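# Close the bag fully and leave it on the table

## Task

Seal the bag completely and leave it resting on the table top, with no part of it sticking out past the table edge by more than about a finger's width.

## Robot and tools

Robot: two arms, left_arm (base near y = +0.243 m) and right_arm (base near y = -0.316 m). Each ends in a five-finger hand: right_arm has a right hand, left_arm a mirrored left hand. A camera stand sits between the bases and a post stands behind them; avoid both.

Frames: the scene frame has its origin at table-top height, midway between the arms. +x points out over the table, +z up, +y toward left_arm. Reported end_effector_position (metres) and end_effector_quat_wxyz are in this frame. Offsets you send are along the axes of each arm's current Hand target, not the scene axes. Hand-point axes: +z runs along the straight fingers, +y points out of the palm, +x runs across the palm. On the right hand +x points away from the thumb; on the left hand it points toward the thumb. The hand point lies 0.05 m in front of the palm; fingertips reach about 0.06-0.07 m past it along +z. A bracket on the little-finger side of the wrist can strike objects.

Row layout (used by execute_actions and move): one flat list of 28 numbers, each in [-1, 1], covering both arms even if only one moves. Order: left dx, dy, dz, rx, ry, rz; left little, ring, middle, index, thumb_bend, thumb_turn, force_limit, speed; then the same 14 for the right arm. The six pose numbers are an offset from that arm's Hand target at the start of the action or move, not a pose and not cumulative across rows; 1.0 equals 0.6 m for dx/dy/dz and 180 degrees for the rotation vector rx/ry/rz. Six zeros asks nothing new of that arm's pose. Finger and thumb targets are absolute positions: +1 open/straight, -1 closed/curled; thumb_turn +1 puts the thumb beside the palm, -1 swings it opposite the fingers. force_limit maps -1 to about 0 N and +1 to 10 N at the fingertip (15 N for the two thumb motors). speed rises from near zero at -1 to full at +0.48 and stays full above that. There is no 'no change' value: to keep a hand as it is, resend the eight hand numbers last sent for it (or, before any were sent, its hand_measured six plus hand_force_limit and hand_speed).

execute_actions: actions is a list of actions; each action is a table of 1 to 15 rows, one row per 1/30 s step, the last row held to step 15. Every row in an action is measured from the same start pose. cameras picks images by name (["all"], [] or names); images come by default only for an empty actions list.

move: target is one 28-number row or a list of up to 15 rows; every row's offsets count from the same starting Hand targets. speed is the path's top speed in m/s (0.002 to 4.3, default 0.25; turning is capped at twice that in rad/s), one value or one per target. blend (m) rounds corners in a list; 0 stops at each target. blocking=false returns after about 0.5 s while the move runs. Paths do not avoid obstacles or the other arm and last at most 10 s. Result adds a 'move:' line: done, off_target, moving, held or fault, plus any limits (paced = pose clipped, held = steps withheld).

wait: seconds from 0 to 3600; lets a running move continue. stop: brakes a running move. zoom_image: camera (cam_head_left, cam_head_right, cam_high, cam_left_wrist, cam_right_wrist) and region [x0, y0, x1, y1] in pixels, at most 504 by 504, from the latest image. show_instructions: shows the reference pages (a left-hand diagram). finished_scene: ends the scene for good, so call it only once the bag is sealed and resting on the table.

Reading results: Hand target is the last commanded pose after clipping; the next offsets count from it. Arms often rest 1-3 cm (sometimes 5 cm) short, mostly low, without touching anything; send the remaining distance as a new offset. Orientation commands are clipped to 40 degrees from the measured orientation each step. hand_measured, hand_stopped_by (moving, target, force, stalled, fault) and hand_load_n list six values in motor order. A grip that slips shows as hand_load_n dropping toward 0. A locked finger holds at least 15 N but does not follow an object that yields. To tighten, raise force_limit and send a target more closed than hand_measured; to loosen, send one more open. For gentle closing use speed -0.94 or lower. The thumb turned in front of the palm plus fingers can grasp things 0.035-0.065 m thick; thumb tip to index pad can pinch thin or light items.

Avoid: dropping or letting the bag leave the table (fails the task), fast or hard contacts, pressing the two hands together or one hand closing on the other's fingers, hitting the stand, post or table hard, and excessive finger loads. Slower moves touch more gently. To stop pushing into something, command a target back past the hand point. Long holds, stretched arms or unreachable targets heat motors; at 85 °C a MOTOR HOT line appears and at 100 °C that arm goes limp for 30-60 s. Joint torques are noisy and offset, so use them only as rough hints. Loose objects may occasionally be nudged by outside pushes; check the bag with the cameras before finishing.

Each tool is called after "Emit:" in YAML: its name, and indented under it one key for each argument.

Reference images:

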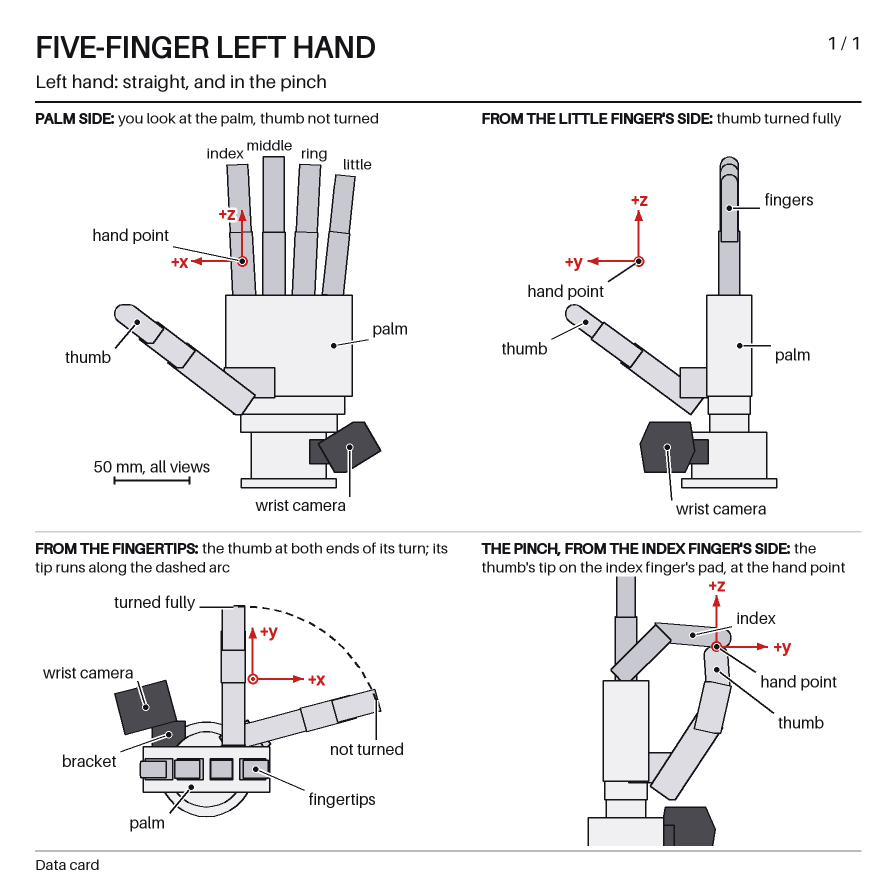

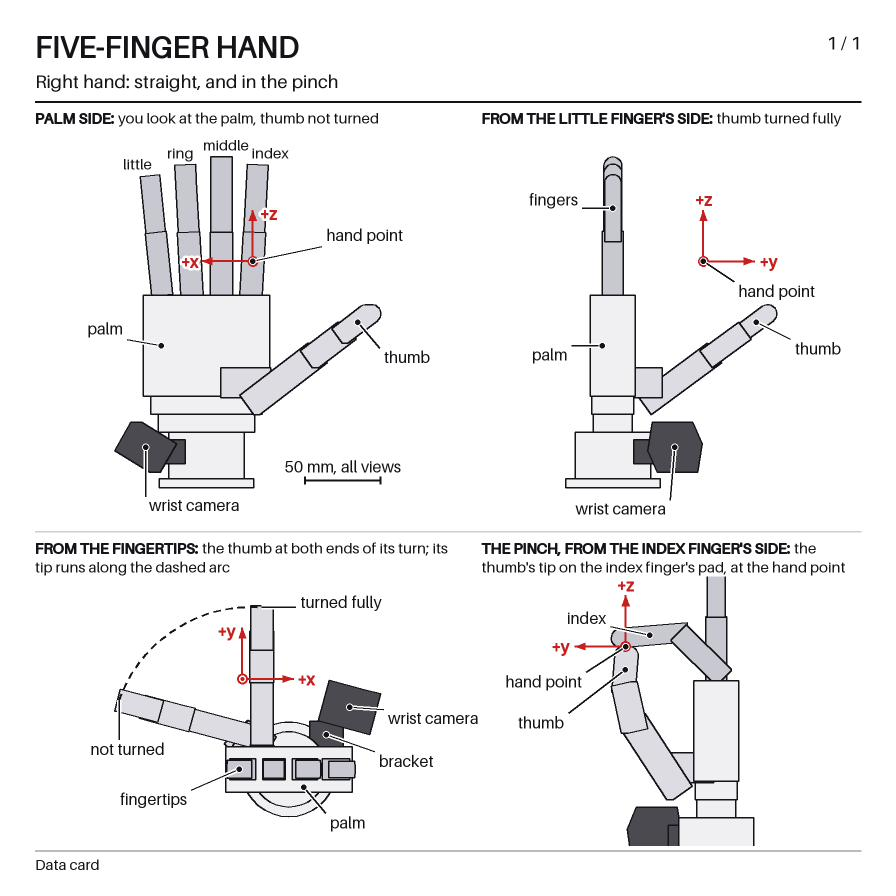

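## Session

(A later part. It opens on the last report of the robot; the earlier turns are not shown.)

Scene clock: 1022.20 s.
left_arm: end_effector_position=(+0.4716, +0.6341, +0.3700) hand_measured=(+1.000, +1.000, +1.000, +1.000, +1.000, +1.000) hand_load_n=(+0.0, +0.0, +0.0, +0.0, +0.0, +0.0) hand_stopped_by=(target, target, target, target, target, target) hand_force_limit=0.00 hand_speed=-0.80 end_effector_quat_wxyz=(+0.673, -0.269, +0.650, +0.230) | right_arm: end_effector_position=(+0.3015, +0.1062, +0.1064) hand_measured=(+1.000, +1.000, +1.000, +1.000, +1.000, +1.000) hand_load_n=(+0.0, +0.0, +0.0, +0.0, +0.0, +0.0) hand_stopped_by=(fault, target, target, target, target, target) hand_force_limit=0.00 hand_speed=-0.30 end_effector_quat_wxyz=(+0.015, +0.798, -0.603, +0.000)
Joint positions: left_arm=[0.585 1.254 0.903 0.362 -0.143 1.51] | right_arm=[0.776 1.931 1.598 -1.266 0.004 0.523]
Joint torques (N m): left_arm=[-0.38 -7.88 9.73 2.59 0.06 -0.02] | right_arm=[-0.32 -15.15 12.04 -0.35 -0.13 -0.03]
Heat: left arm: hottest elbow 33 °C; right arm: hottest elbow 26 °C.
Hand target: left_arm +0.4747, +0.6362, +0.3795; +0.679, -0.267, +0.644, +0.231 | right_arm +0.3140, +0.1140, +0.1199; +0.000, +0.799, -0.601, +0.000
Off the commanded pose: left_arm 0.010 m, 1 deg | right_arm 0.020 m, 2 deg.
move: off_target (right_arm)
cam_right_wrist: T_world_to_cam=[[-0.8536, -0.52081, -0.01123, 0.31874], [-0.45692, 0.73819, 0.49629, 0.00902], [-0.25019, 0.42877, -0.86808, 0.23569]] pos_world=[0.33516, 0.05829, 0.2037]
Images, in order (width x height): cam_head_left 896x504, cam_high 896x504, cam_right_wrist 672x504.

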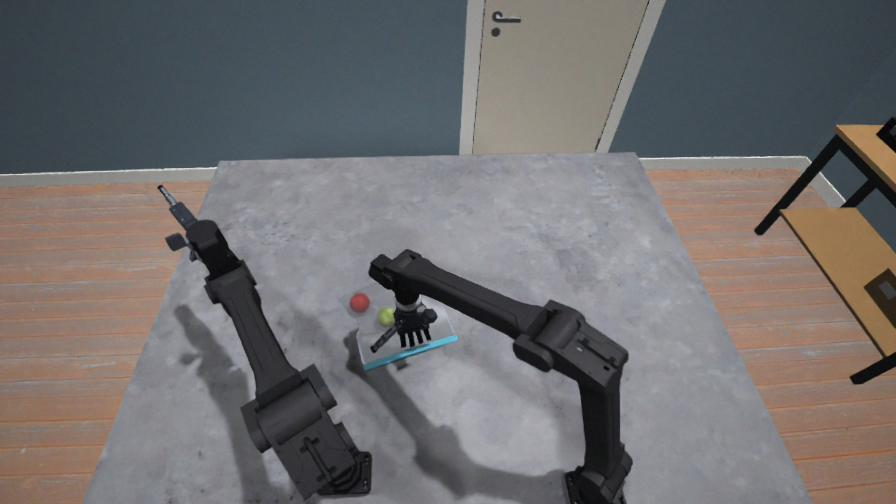

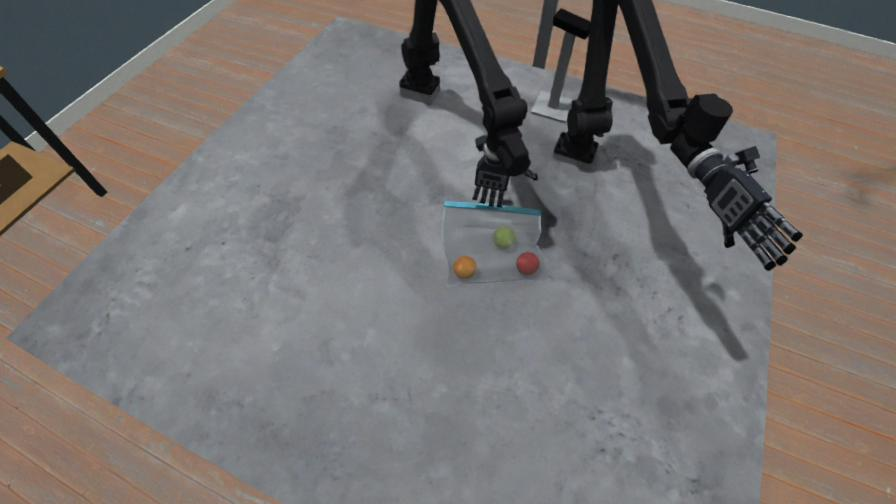

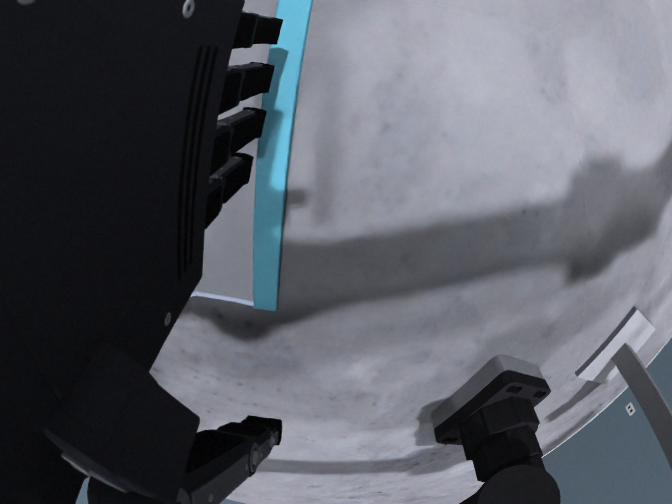

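Emit:
move:
  target: [0,0,0,0,0,0,1,1,1,1,1,1,0,-0.8, 0,0,0.0333,0,0,0,1,1,1,1,1,1,0.0,-0.3]
  speed: 0.06
  cameras: ["cam_right_wrist","cam_high"]

Emit:
zoom_image:
  camera: "cam_right_wrist"
  region: [190, 0, 390, 200]

Emit:
zoom_image:
  camera: "cam_high"
  region: [420, 160, 570, 260]

Scene clock: 1036.13 s.
left_arm: end_effector_position=(+0.4716, +0.6341, +0.3700) hand_measured=(+1.000, +1.000, +1.000, +1.000, +1.000, +1.000) hand_load_n=(+0.0, +0.0, +0.0, +0.0, +0.0, +0.0) hand_stopped_by=(target, target, target, target, target, target) hand_force_limit=0.00 hand_speed=-0.80 end_effector_quat_wxyz=(+0.673, -0.269, +0.650, +0.230) | right_arm: end_effector_position=(+0.3042, +0.1090, +0.0955) hand_measured=(+1.000, +1.000, +1.000, +1.000, +1.000, +1.000) hand_load_n=(+0.0, -0.5, +0.0, +0.0, +0.0, +0.5) hand_stopped_by=(fault, target, target, target, target, target) hand_force_limit=0.00 hand_speed=-0.30 end_effector_quat_wxyz=(+0.015, +0.798, -0.603, +0.000)
Joint positions: left_arm=[0.585 1.254 0.903 0.362 -0.143 1.51] | right_arm=[0.776 1.951 1.598 -1.247 0.004 0.522]
Joint torques (N m): left_arm=[-0.5 -7.94 9.69 2.56 0.04 -0.01] | right_arm=[-0.73 -15.38 9.39 0.57 -0.11 -0.02]
Heat: left arm: hottest elbow 33 °C; right arm: hottest elbow 27 °C.
Hand target: left_arm +0.4747, +0.6362, +0.3795; +0.679, -0.267, +0.644, +0.231 | right_arm +0.3140, +0.1139, +0.1000; +0.000, +0.799, -0.601, +0.000
Off the commanded pose: left_arm 0.010 m, 1 deg | right_arm 0.012 m, 2 deg.
move: off_target (right_arm)
cam_right_wrist: T_world_to_cam=[[-0.8532, -0.52147, -0.01116, 0.32227], [-0.45746, 0.73784, 0.49631, 0.0138], [-0.25057, 0.42856, -0.86807, 0.22585]] pos_world=[0.33786, 0.06109, 0.1928]
Images, in order (width x height): cam_high 896x504, cam_right_wrist 672x504.

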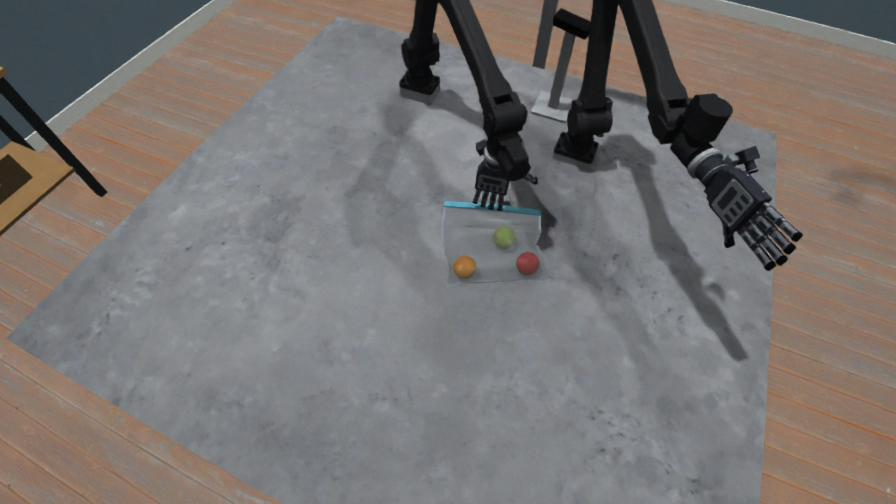

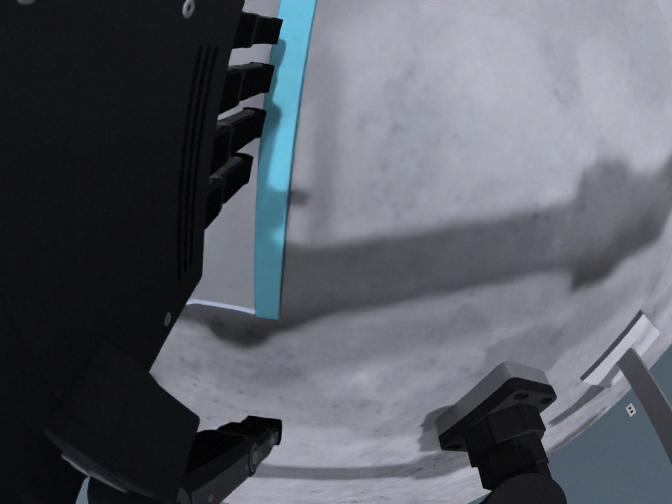

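Scaled by 2.520 from the camera's image (finer frame: 960x720).

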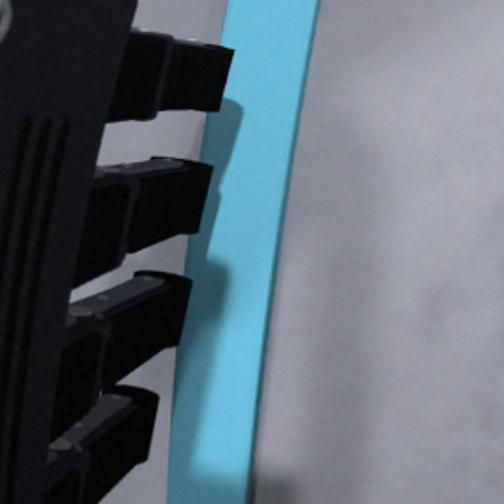

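Scaled by 3.360 from the camera's image (finer frame: 1280x720).

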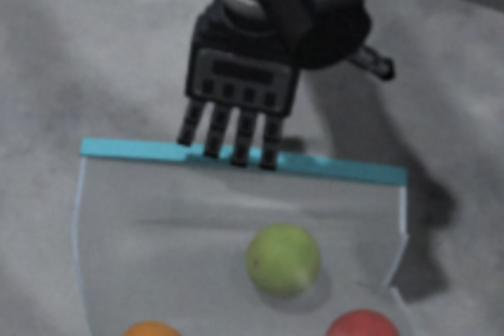

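Emit:
move:
  target: [0,0,0,0,0,0,1,1,1,1,1,1,0,-0.8, 0,0.0133,0.0417,0,0,0,1,1,1,1,1,1,0.0,-0.3]
  speed: 0.05
  cameras: ["cam_right_wrist","cam_high"]

Emit:
zoom_image:
  camera: "cam_right_wrist"
  region: [190, 0, 390, 200]

Emit:
zoom_image:
  camera: "cam_high"
  region: [420, 160, 570, 260]

Scene clock: 1050.60 s.
left_arm: end_effector_position=(+0.4716, +0.6341, +0.3700) hand_measured=(+1.000, +1.000, +1.000, +1.000, +1.000, +1.000) hand_load_n=(+0.0, +0.0, +0.0, +0.0, +0.0, +0.0) hand_stopped_by=(target, target, target, target, target, target) hand_force_limit=0.00 hand_speed=-0.80 end_effector_quat_wxyz=(+0.673, -0.269, +0.650, +0.230) | right_arm: end_effector_position=(+0.3057, +0.1107, +0.0801) hand_measured=(+1.000, +1.000, +1.000, +1.000, +1.000, +1.000) hand_load_n=(+0.0, +0.0, +0.0, +0.0, +0.0, +0.0) hand_stopped_by=(fault, target, target, target, target, target) hand_force_limit=0.00 hand_speed=-0.30 end_effector_quat_wxyz=(+0.002, +0.798, -0.603, +0.002)
Joint positions: left_arm=[0.585 1.254 0.903 0.362 -0.143 1.51] | right_arm=[0.776 1.953 1.562 -1.183 0.004 0.522]
Joint torques (N m): left_arm=[-0.32 -7.71 9.72 2.65 0.05 0] | right_arm=[0.32 -15.38 7.28 0.62 -0.11 0.02]
Heat: left arm: hottest elbow 34 °C; right arm: hottest elbow 27 °C.
Hand target: left_arm +0.4747, +0.6362, +0.3795; +0.679, -0.267, +0.644, +0.231 | right_arm +0.3063, +0.1117, +0.0749; +0.000, +0.799, -0.601, +0.000
Off the commanded pose: left_arm 0.010 m, 1 deg | right_arm 0.005 m, 0 deg.
move: done
cam_right_wrist: T_world_to_cam=[[-0.8528, -0.52101, -0.03569, 0.32604], [-0.46603, 0.72842, 0.50221, 0.02401], [-0.23566, 0.44492, -0.86401, 0.20545]] pos_world=[0.33765, 0.06097, 0.17708]
Images, in order (width x height): cam_high 896x504, cam_right_wrist 672x504.

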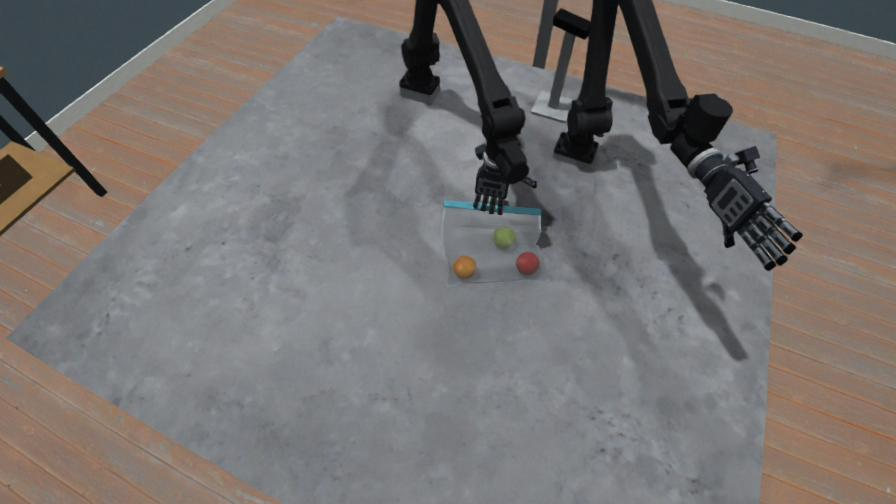

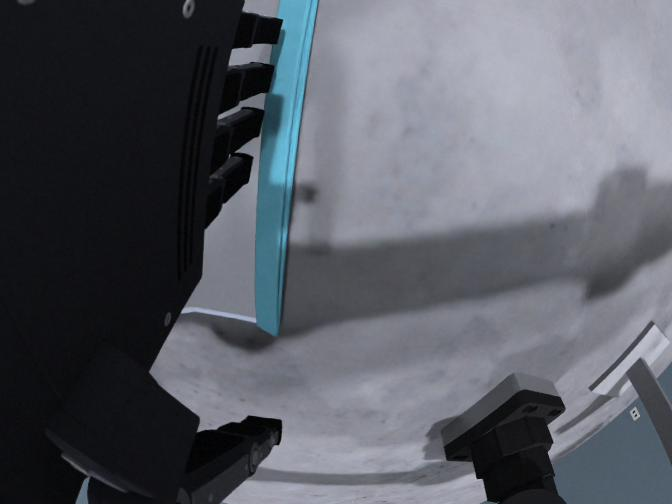

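Scaled by 2.520 from the camera's image (finer frame: 960x720).

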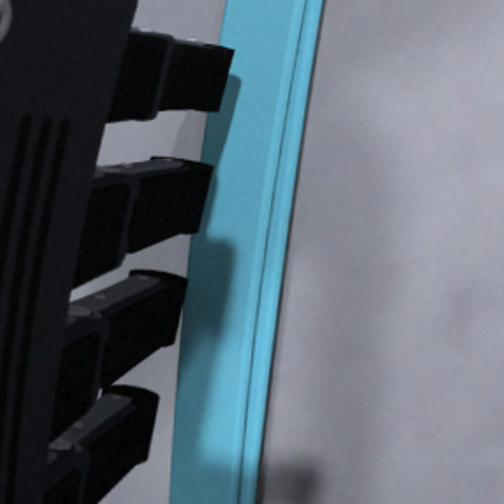

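Scaled by 3.360 from the camera's image (finer frame: 1280x720).

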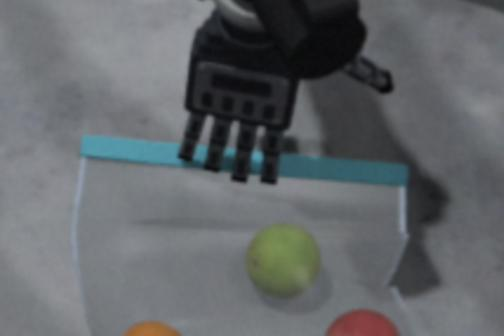

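Emit:
move:
  target:
    - [0,0,0,0,0,0,1,1,1,1,1,1,0,-0.8, 0,0.0183,-0.0333,0,0,0,1,1,1,1,1,1,0.0,-0.3]
    - [0,0,0,0,0,0,1,1,1,1,1,1,0,-0.8, 0,0.0183,0.0,0,0,0,1,1,1,1,1,1,0.0,-0.3]
  speed: 0.05
  cameras: ["cam_right_wrist","cam_high"]

Emit:
zoom_image:
  camera: "cam_right_wrist"
  region: [190, 0, 390, 200]

Emit:
zoom_image:
  camera: "cam_high"
  region: [420, 160, 570, 260]

Scene clock: 1077.67 s.
left_arm: end_effector_position=(+0.4716, +0.6341, +0.3700) hand_measured=(+1.000, +1.000, +1.000, +1.000, +1.000, +1.000) hand_load_n=(+0.0, +0.0, +0.0, +0.0, +0.0, +0.0) hand_stopped_by=(target, target, target, target, target, target) hand_force_limit=0.00 hand_speed=-0.80 end_effector_quat_wxyz=(+0.673, -0.269, +0.650, +0.230) | right_arm: end_effector_position=(+0.3005, +0.1054, +0.0803) hand_measured=(+1.000, +1.000, +1.000, +1.000, +1.000, +1.000) hand_load_n=(+0.0, +0.0, -0.5, +0.0, +0.0, +0.5) hand_stopped_by=(fault, target, target, target, target, target) hand_force_limit=0.00 hand_speed=-0.30 end_effector_quat_wxyz=(+0.001, +0.798, -0.603, +0.002)
Joint positions: left_arm=[0.585 1.254 0.903 0.362 -0.143 1.51] | right_arm=[0.776 1.934 1.532 -1.171 0.004 0.522]
Joint torques (N m): left_arm=[-0.32 -7.94 9.74 2.55 0.05 -0.02] | right_arm=[0.79 -14.92 6.58 0.69 -0.08 0.12]
Heat: left arm: hottest elbow 34 °C; right arm: hottest elbow 27 °C.
Hand target: left_arm +0.4747, +0.6362, +0.3795; +0.679, -0.267, +0.644, +0.231 | right_arm +0.2958, +0.1087, +0.0750; +0.000, +0.799, -0.601, +0.000
Off the commanded pose: left_arm 0.010 m, 1 deg | right_arm 0.008 m, 0 deg.
move: done
cam_right_wrist: T_world_to_cam=[[-0.85279, -0.52096, -0.03679, 0.31898], [-0.46643, 0.72804, 0.50239, 0.02559], [-0.23494, 0.44559, -0.86386, 0.20641]] pos_world=[0.33245, 0.05557, 0.17718]
Images, in order (width x height): cam_high 896x504, cam_right_wrist 672x504.

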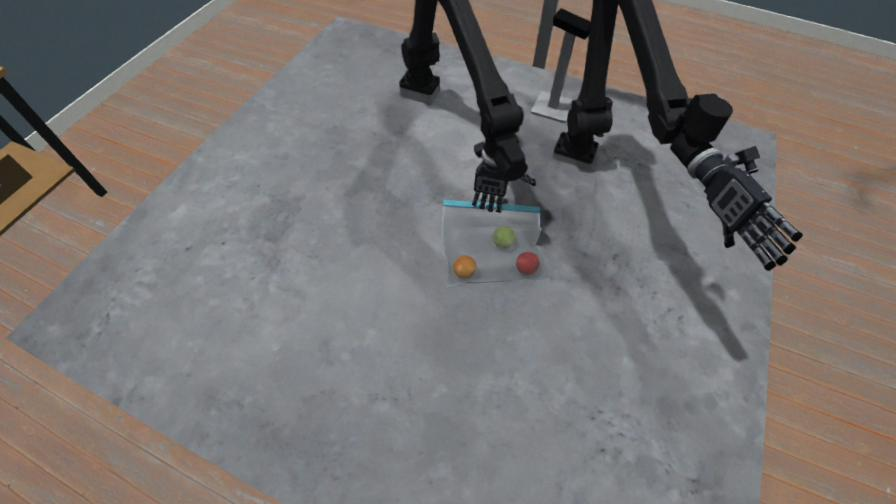

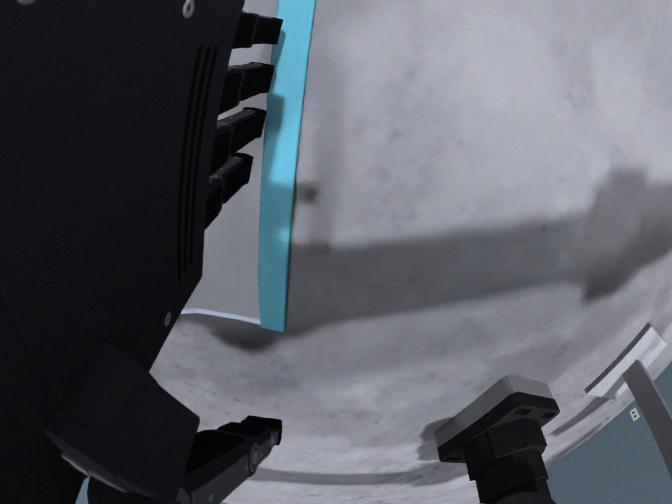

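Scaled by 2.520 from the camera's image (finer frame: 960x720).

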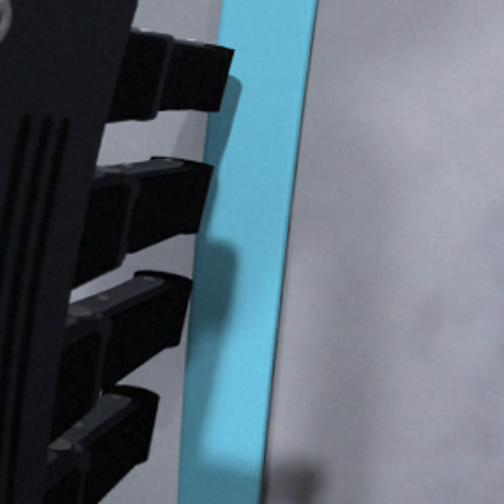

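Scaled by 3.360 from the camera's image (finer frame: 1280x720).

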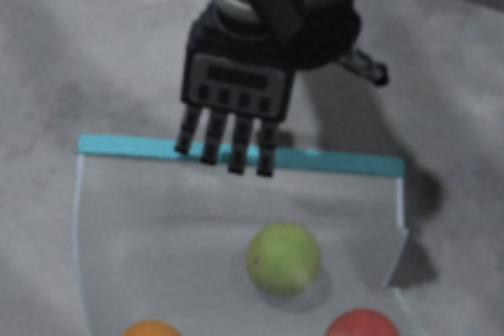

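Emit:
move:
  target:
    - [0,0,0,0,0,0,1,1,1,1,1,1,0,-0.8, 0,0.0,-0.07,0,0,0,1,1,1,1,1,1,0.0,-0.3]
    - [0,0,0,0,0,0,1,1,1,1,1,1,0,-0.8, 0,0.0217,-0.07,0,0,0,1,1,1,1,1,1,0.0,-0.3]
  speed: 0.05
  cameras: ["cam_right_wrist","cam_high"]

Emit:
zoom_image:
  camera: "cam_right_wrist"
  region: [190, 0, 390, 200]

Emit:
zoom_image:
  camera: "cam_high"
  region: [420, 160, 570, 260]

Scene clock: 1089.77 s.
left_arm: end_effector_position=(+0.4716, +0.6341, +0.3700) hand_measured=(+1.000, +1.000, +1.000, +1.000, +1.000, +1.000) hand_load_n=(+0.0, +0.0, +0.0, +0.0, +0.0, +0.5) hand_stopped_by=(target, target, target, target, target, target) hand_force_limit=0.00 hand_speed=-0.80 end_effector_quat_wxyz=(+0.673, -0.269, +0.650, +0.230) | right_arm: end_effector_position=(+0.2857, +0.0994, +0.1080) hand_measured=(+1.000, +1.000, +1.000, +1.000, +1.000, +1.000) hand_load_n=(+0.0, +0.0, +0.0, +0.0, +0.0, +0.0) hand_stopped_by=(fault, target, target, target, target, target) hand_force_limit=0.00 hand_speed=-0.30 end_effector_quat_wxyz=(+0.010, +0.800, -0.600, +0.000)
Joint positions: left_arm=[0.585 1.254 0.903 0.362 -0.143 1.51] | right_arm=[0.788 1.885 1.532 -1.237 0.003 0.526]
Joint torques (N m): left_arm=[-0.32 -7.59 9.74 2.56 0.05 -0.01] | right_arm=[0.91 -16.5 7.98 0.13 -0.07 0.16]
Heat: left arm: hottest elbow 34 °C; right arm: hottest elbow 26 °C.
Hand target: left_arm +0.4747, +0.6362, +0.3795; +0.679, -0.267, +0.644, +0.231 | right_arm +0.2833, +0.1051, +0.1170; +0.000, +0.799, -0.601, +0.000
Off the commanded pose: left_arm 0.010 m, 1 deg | right_arm 0.011 m, 1 deg.
move: off_target (right_arm)
cam_right_wrist: T_world_to_cam=[[-0.84914, -0.52777, -0.02044, 0.30211], [-0.46593, 0.7303, 0.49957, 0.00902], [-0.24873, 0.43373, -0.86603, 0.2349]] pos_world=[0.31916, 0.05097, 0.2051]
Images, in order (width x height): cam_high 896x504, cam_right_wrist 672x504.

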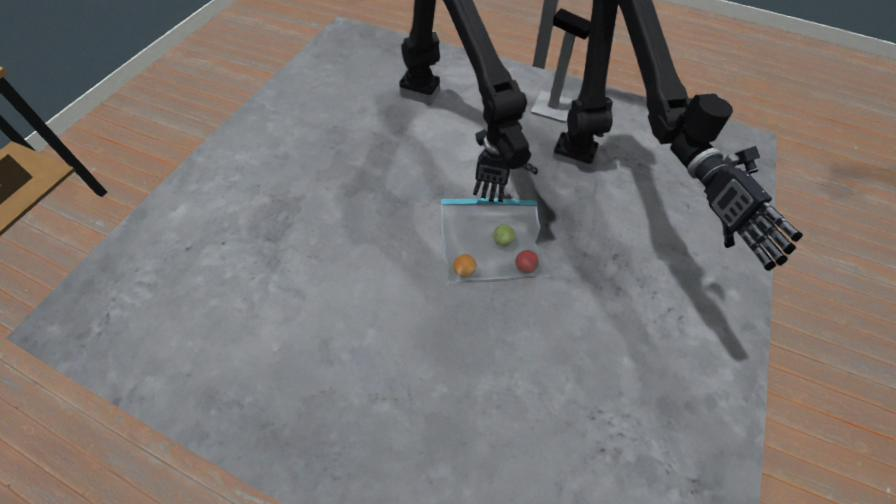

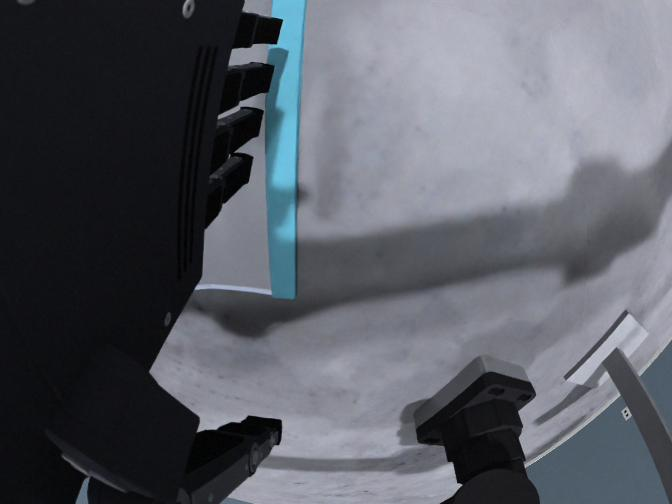

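Scaled by 2.520 from the camera's image (finer frame: 960x720).

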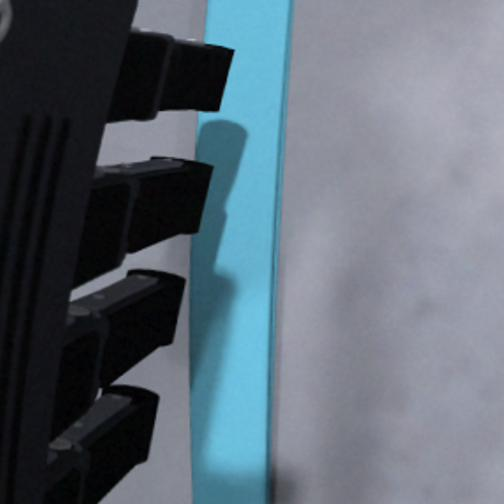

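Scaled by 3.360 from the camera's image (finer frame: 1280x720).

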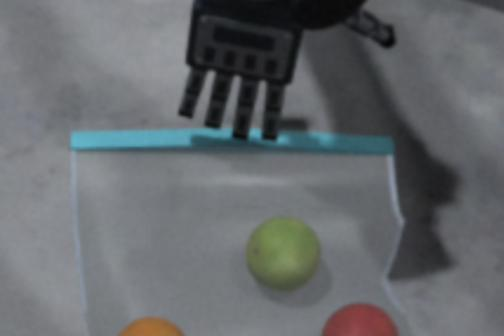

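Emit:
zoom_image:
  camera: "cam_right_wrist"
  region: [250, 0, 330, 110]

Emit:
zoom_image:
  camera: "cam_right_wrist"
  region: [250, 100, 330, 210]

Emit:
zoom_image:
  camera: "cam_right_wrist"
  region: [250, 200, 330, 310]

Scaled by 4.582 from the camera's image (finer frame: 960x720).

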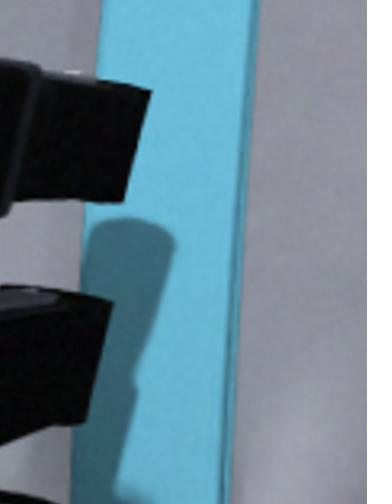

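Scaled by 4.582 from the camera's image (finer frame: 960x720).

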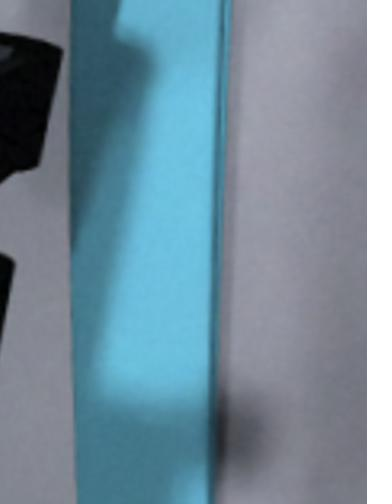

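Scaled by 4.582 from the camera's image (finer frame: 960x720).

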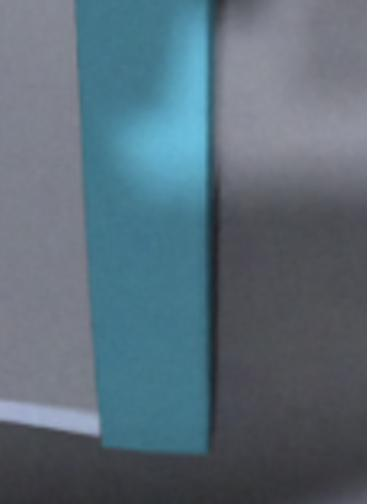

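Emit:
move:
  target: [0,0,0,0,0,0,1,1,1,1,1,1,0,-0.8, 0,0.006,0.0667,0,0,0,1,1,1,1,1,1,0.0,-0.3]
  speed: 0.05
  cameras: ["cam_right_wrist","cam_high"]

Emit:
zoom_image:
  camera: "cam_right_wrist"
  region: [190, 0, 390, 200]

Emit:
zoom_image:
  camera: "cam_high"
  region: [420, 160, 570, 260]

Scene clock: 1117.50 s.
left_arm: end_effector_position=(+0.4716, +0.6341, +0.3700) hand_measured=(+1.000, +1.000, +1.000, +1.000, +1.000, +1.000) hand_load_n=(+0.5, +0.0, +0.0, +0.0, +0.0, +0.0) hand_stopped_by=(target, target, target, target, target, target) hand_force_limit=0.00 hand_speed=-0.80 end_effector_quat_wxyz=(+0.673, -0.269, +0.650, +0.230) | right_arm: end_effector_position=(+0.2824, +0.0987, +0.0820) hand_measured=(+1.000, +1.000, +1.000, +1.000, +1.000, +1.000) hand_load_n=(+0.0, +0.0, +0.0, +0.0, +0.0, +0.0) hand_stopped_by=(fault, target, target, target, target, target) hand_force_limit=0.00 hand_speed=-0.30 end_effector_quat_wxyz=(+0.002, +0.800, -0.600, +0.001)
Joint positions: left_arm=[0.585 1.254 0.903 0.362 -0.143 1.51] | right_arm=[0.791 1.893 1.473 -1.154 0.003 0.53]
Joint torques (N m): left_arm=[-0.38 -7.88 9.72 2.62 0.05 -0.01] | right_arm=[1.08 -14.74 7.21 0.68 -0.08 0.16]
Heat: left arm: hottest elbow 34 °C; right arm: hottest shoulder 26 °C.
Hand target: left_arm +0.4747, +0.6362, +0.3795; +0.679, -0.267, +0.644, +0.231 | right_arm +0.2797, +0.1041, +0.0770; +0.000, +0.799, -0.601, +0.000
Off the commanded pose: left_arm 0.010 m, 1 deg | right_arm 0.008 m, 0 deg.
move: done
cam_right_wrist: T_world_to_cam=[[-0.84886, -0.52743, -0.03555, 0.29955], [-0.47129, 0.72461, 0.50283, 0.02281], [-0.23944, 0.44359, -0.86365, 0.20808]] pos_world=[0.31485, 0.04916, 0.17888]
Images, in order (width x height): cam_high 896x504, cam_right_wrist 672x504.

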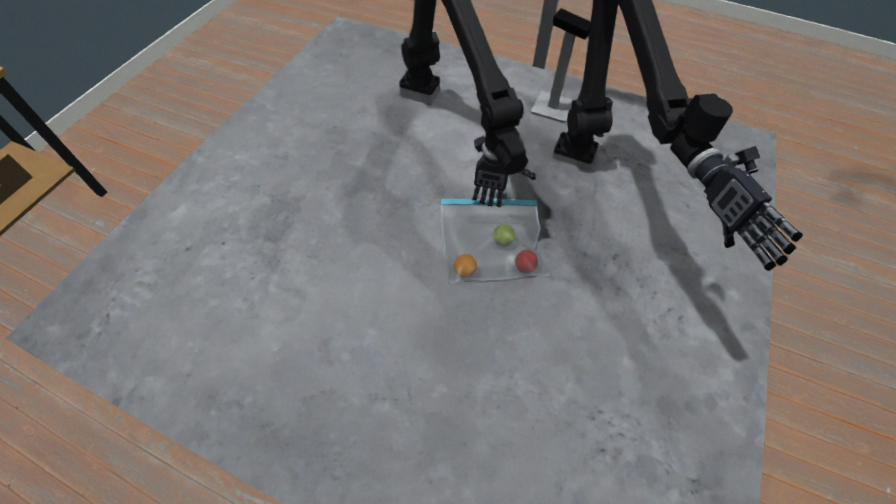

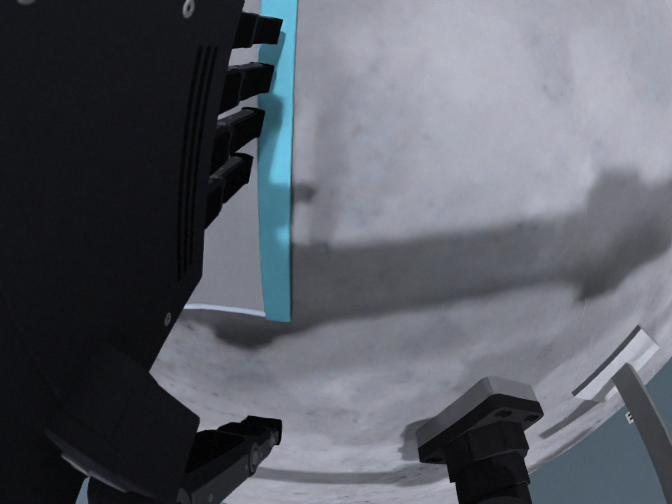

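Scaled by 2.520 from the camera's image (finer frame: 960x720).

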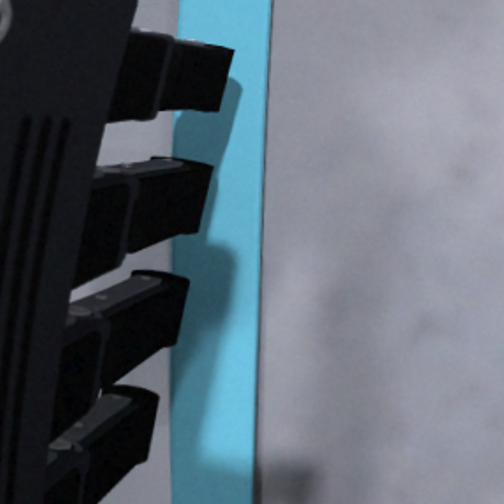

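Scaled by 3.360 from the camera's image (finer frame: 1280x720).

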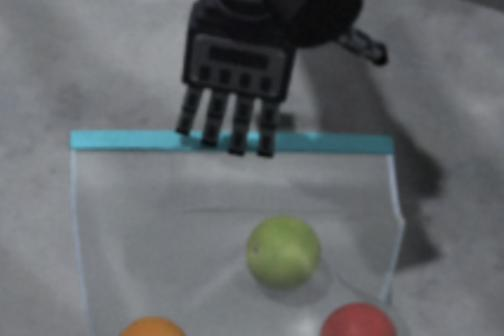

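Emit:
move:
  target:
    - [0,0,0,0,0,0,1,1,1,1,1,1,0,-0.8, 0,0.0,-0.05,0,0,0,1,1,1,1,1,1,0.0,-0.3]
    - [0,0,0,0,0,0,1,1,1,1,1,1,0,-0.8, 0,0.0167,-0.05,0,0,0,1,1,1,1,1,1,0.0,-0.3]
    - [0,0,0,0,0,0,1,1,1,1,1,1,0,-0.8, 0,0.0167,0,0,0,0,1,1,1,1,1,1,0.0,-0.3]
  speed: 0.05
  cameras: ["cam_right_wrist","cam_high"]

Emit:
zoom_image:
  camera: "cam_right_wrist"
  region: [190, 0, 390, 200]

Emit:
zoom_image:
  camera: "cam_high"
  region: [420, 160, 570, 260]

Scene clock: 1132.87 s.
left_arm: end_effector_position=(+0.4716, +0.6341, +0.3700) hand_measured=(+1.000, +1.000, +1.000, +1.000, +1.000, +1.000) hand_load_n=(+0.0, +0.0, +0.0, +0.0, +0.0, +0.0) hand_stopped_by=(target, target, target, target, target, target) hand_force_limit=0.00 hand_speed=-0.80 end_effector_quat_wxyz=(+0.673, -0.269, +0.650, +0.230) | right_arm: end_effector_position=(+0.2730, +0.0960, +0.0829) hand_measured=(+1.000, +1.000, +1.000, +1.000, +1.000, +1.000) hand_load_n=(+0.0, +0.0, +0.0, +0.0, +0.0, +0.0) hand_stopped_by=(fault, target, target, target, target, target) hand_force_limit=0.00 hand_speed=-0.30 end_effector_quat_wxyz=(+0.001, +0.800, -0.600, +0.001)
Joint positions: left_arm=[0.585 1.254 0.903 0.362 -0.143 1.51] | right_arm=[0.801 1.871 1.442 -1.144 0.003 0.539]
Joint torques (N m): left_arm=[-0.15 -8.12 9.68 2.61 0.05 0] | right_arm=[1.38 -14.8 7.21 0.66 -0.08 0.16]
Heat: left arm: hottest elbow 34 °C; right arm: hottest shoulder 26 °C.
Hand target: left_arm +0.4747, +0.6362, +0.3795; +0.679, -0.267, +0.644, +0.231 | right_arm +0.2703, +0.1012, +0.0770; +0.000, +0.799, -0.601, +0.000
Off the commanded pose: left_arm 0.010 m, 1 deg | right_arm 0.008 m, 0 deg.
move: done
cam_right_wrist: T_world_to_cam=[[-0.849, -0.52712, -0.03674, 0.2902], [-0.47148, 0.72433, 0.50304, 0.0199], [-0.23855, 0.4444, -0.86348, 0.20745]] pos_world=[0.30525, 0.04636, 0.17978]
Images, in order (width x height): cam_high 896x504, cam_right_wrist 672x504.

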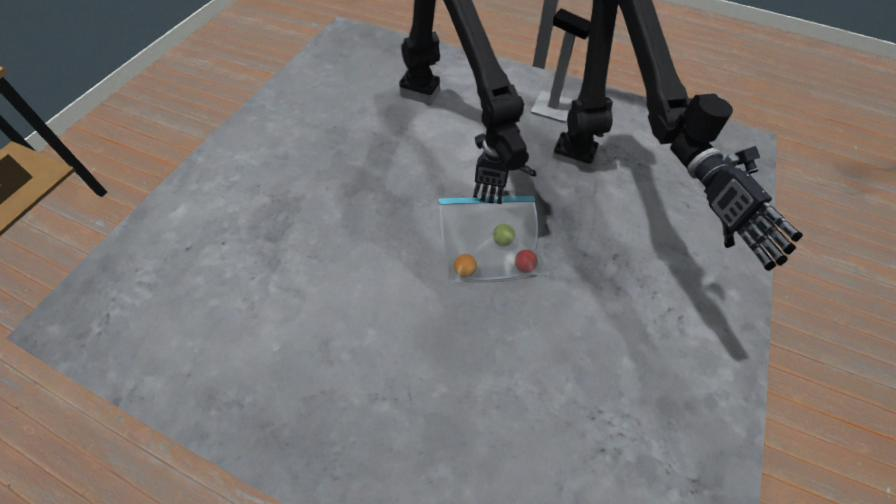

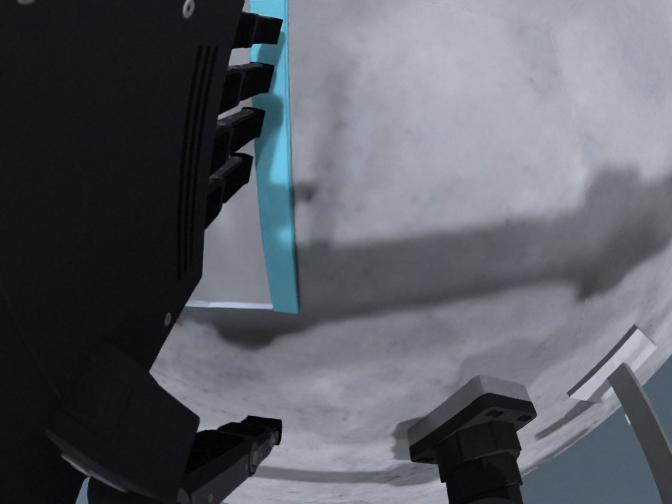

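Scaled by 2.520 from the camera's image (finer frame: 960x720).

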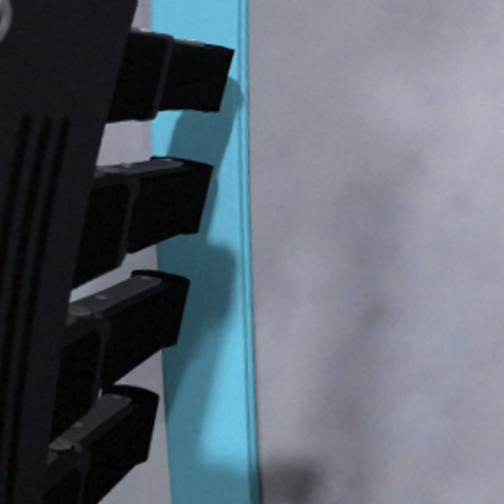

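Scaled by 3.360 from the camera's image (finer frame: 1280x720).

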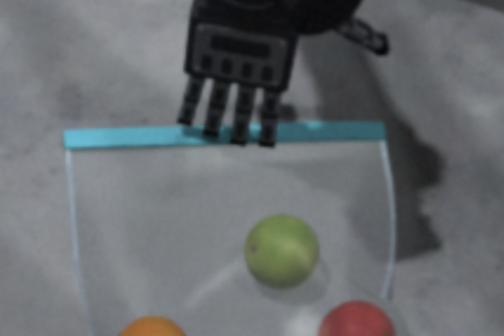

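Emit:
move:
  target: [0,0,0,0,0,0,1,1,1,1,1,1,0,-0.8, 0,0.005,0.0667,0,0,0,1,1,1,1,1,1,0.0,-0.3]
  speed: 0.05
  cameras: ["cam_right_wrist","cam_high"]

Emit:
zoom_image:
  camera: "cam_right_wrist"
  region: [190, 0, 390, 200]

Emit:
zoom_image:
  camera: "cam_high"
  region: [420, 160, 570, 260]

Scene clock: 1144.93 s.
left_arm: end_effector_position=(+0.4716, +0.6341, +0.3700) hand_measured=(+1.000, +1.000, +1.000, +1.000, +1.000, +1.000) hand_load_n=(+0.0, +0.0, +0.0, +0.0, +0.0, +0.0) hand_stopped_by=(target, target, target, target, target, target) hand_force_limit=0.00 hand_speed=-0.80 end_effector_quat_wxyz=(+0.673, -0.269, +0.650, +0.230) | right_arm: end_effector_position=(+0.2772, +0.1004, +0.0754) hand_measured=(+1.000, +1.000, +1.000, +1.000, +1.000, +1.000) hand_load_n=(+0.0, +0.0, -2.5, +0.0, +0.0, +0.0) hand_stopped_by=(fault, target, target, target, target, target) hand_force_limit=0.00 hand_speed=-0.30 end_effector_quat_wxyz=(-0.023, +0.800, -0.600, +0.005)
Joint positions: left_arm=[0.585 1.254 0.903 0.362 -0.143 1.51] | right_arm=[0.801 1.861 1.41 -1.073 0.004 0.54]
Joint torques (N m): left_arm=[-0.44 -8 9.7 2.61 0.05 -0.01] | right_arm=[1.26 -9.82 5.03 1.69 -0.1 0.17]
Heat: left arm: hottest elbow 34 °C; right arm: hottest shoulder 26 °C.
Hand target: left_arm +0.4747, +0.6362, +0.3795; +0.679, -0.267, +0.644, +0.231 | right_arm +0.2675, +0.1004, +0.0369; +0.000, +0.799, -0.601, +0.000
Off the commanded pose: left_arm 0.010 m, 1 deg | right_arm 0.040 m, 3 deg.
move: off_target (right_arm)
cam_right_wrist: T_world_to_cam=[[-0.84715, -0.52466, -0.08409, 0.29873], [-0.48857, 0.70691, 0.51145, 0.02834], [-0.20889, 0.47436, -0.85519, 0.18817]] pos_world=[0.30623, 0.04744, 0.17155]
Images, in order (width x height): cam_high 896x504, cam_right_wrist 672x504.

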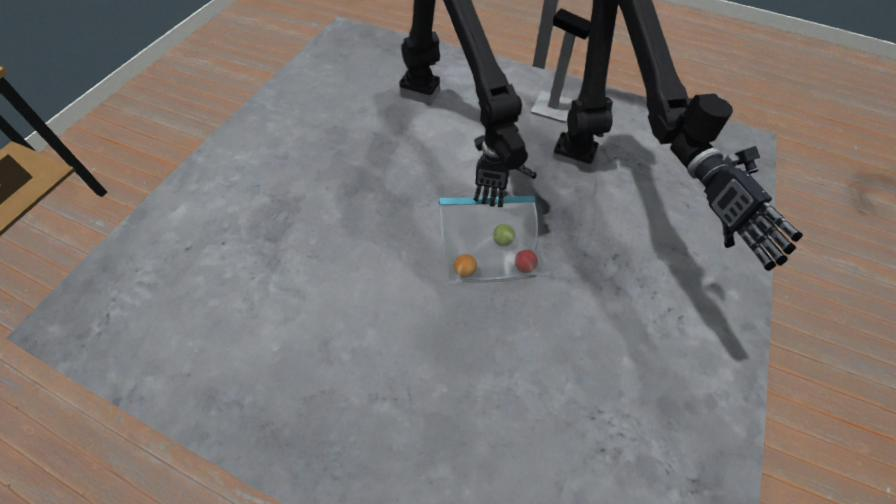

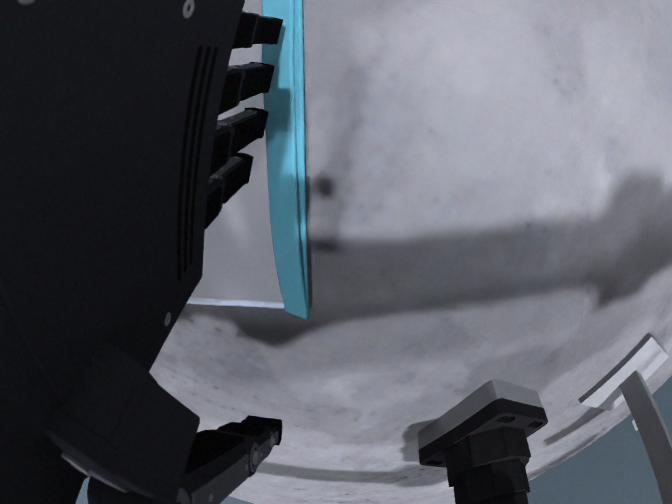

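Scaled by 2.520 from the camera's image (finer frame: 960x720).

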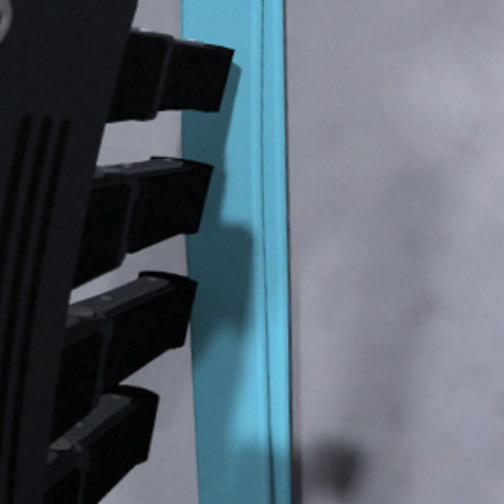

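Scaled by 3.360 from the camera's image (finer frame: 1280x720).

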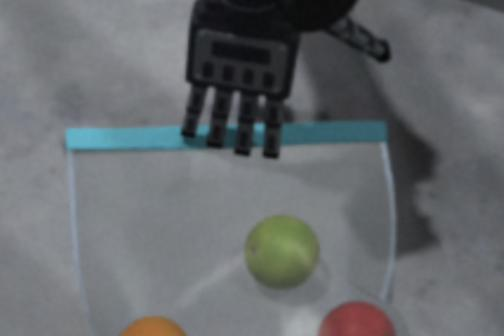

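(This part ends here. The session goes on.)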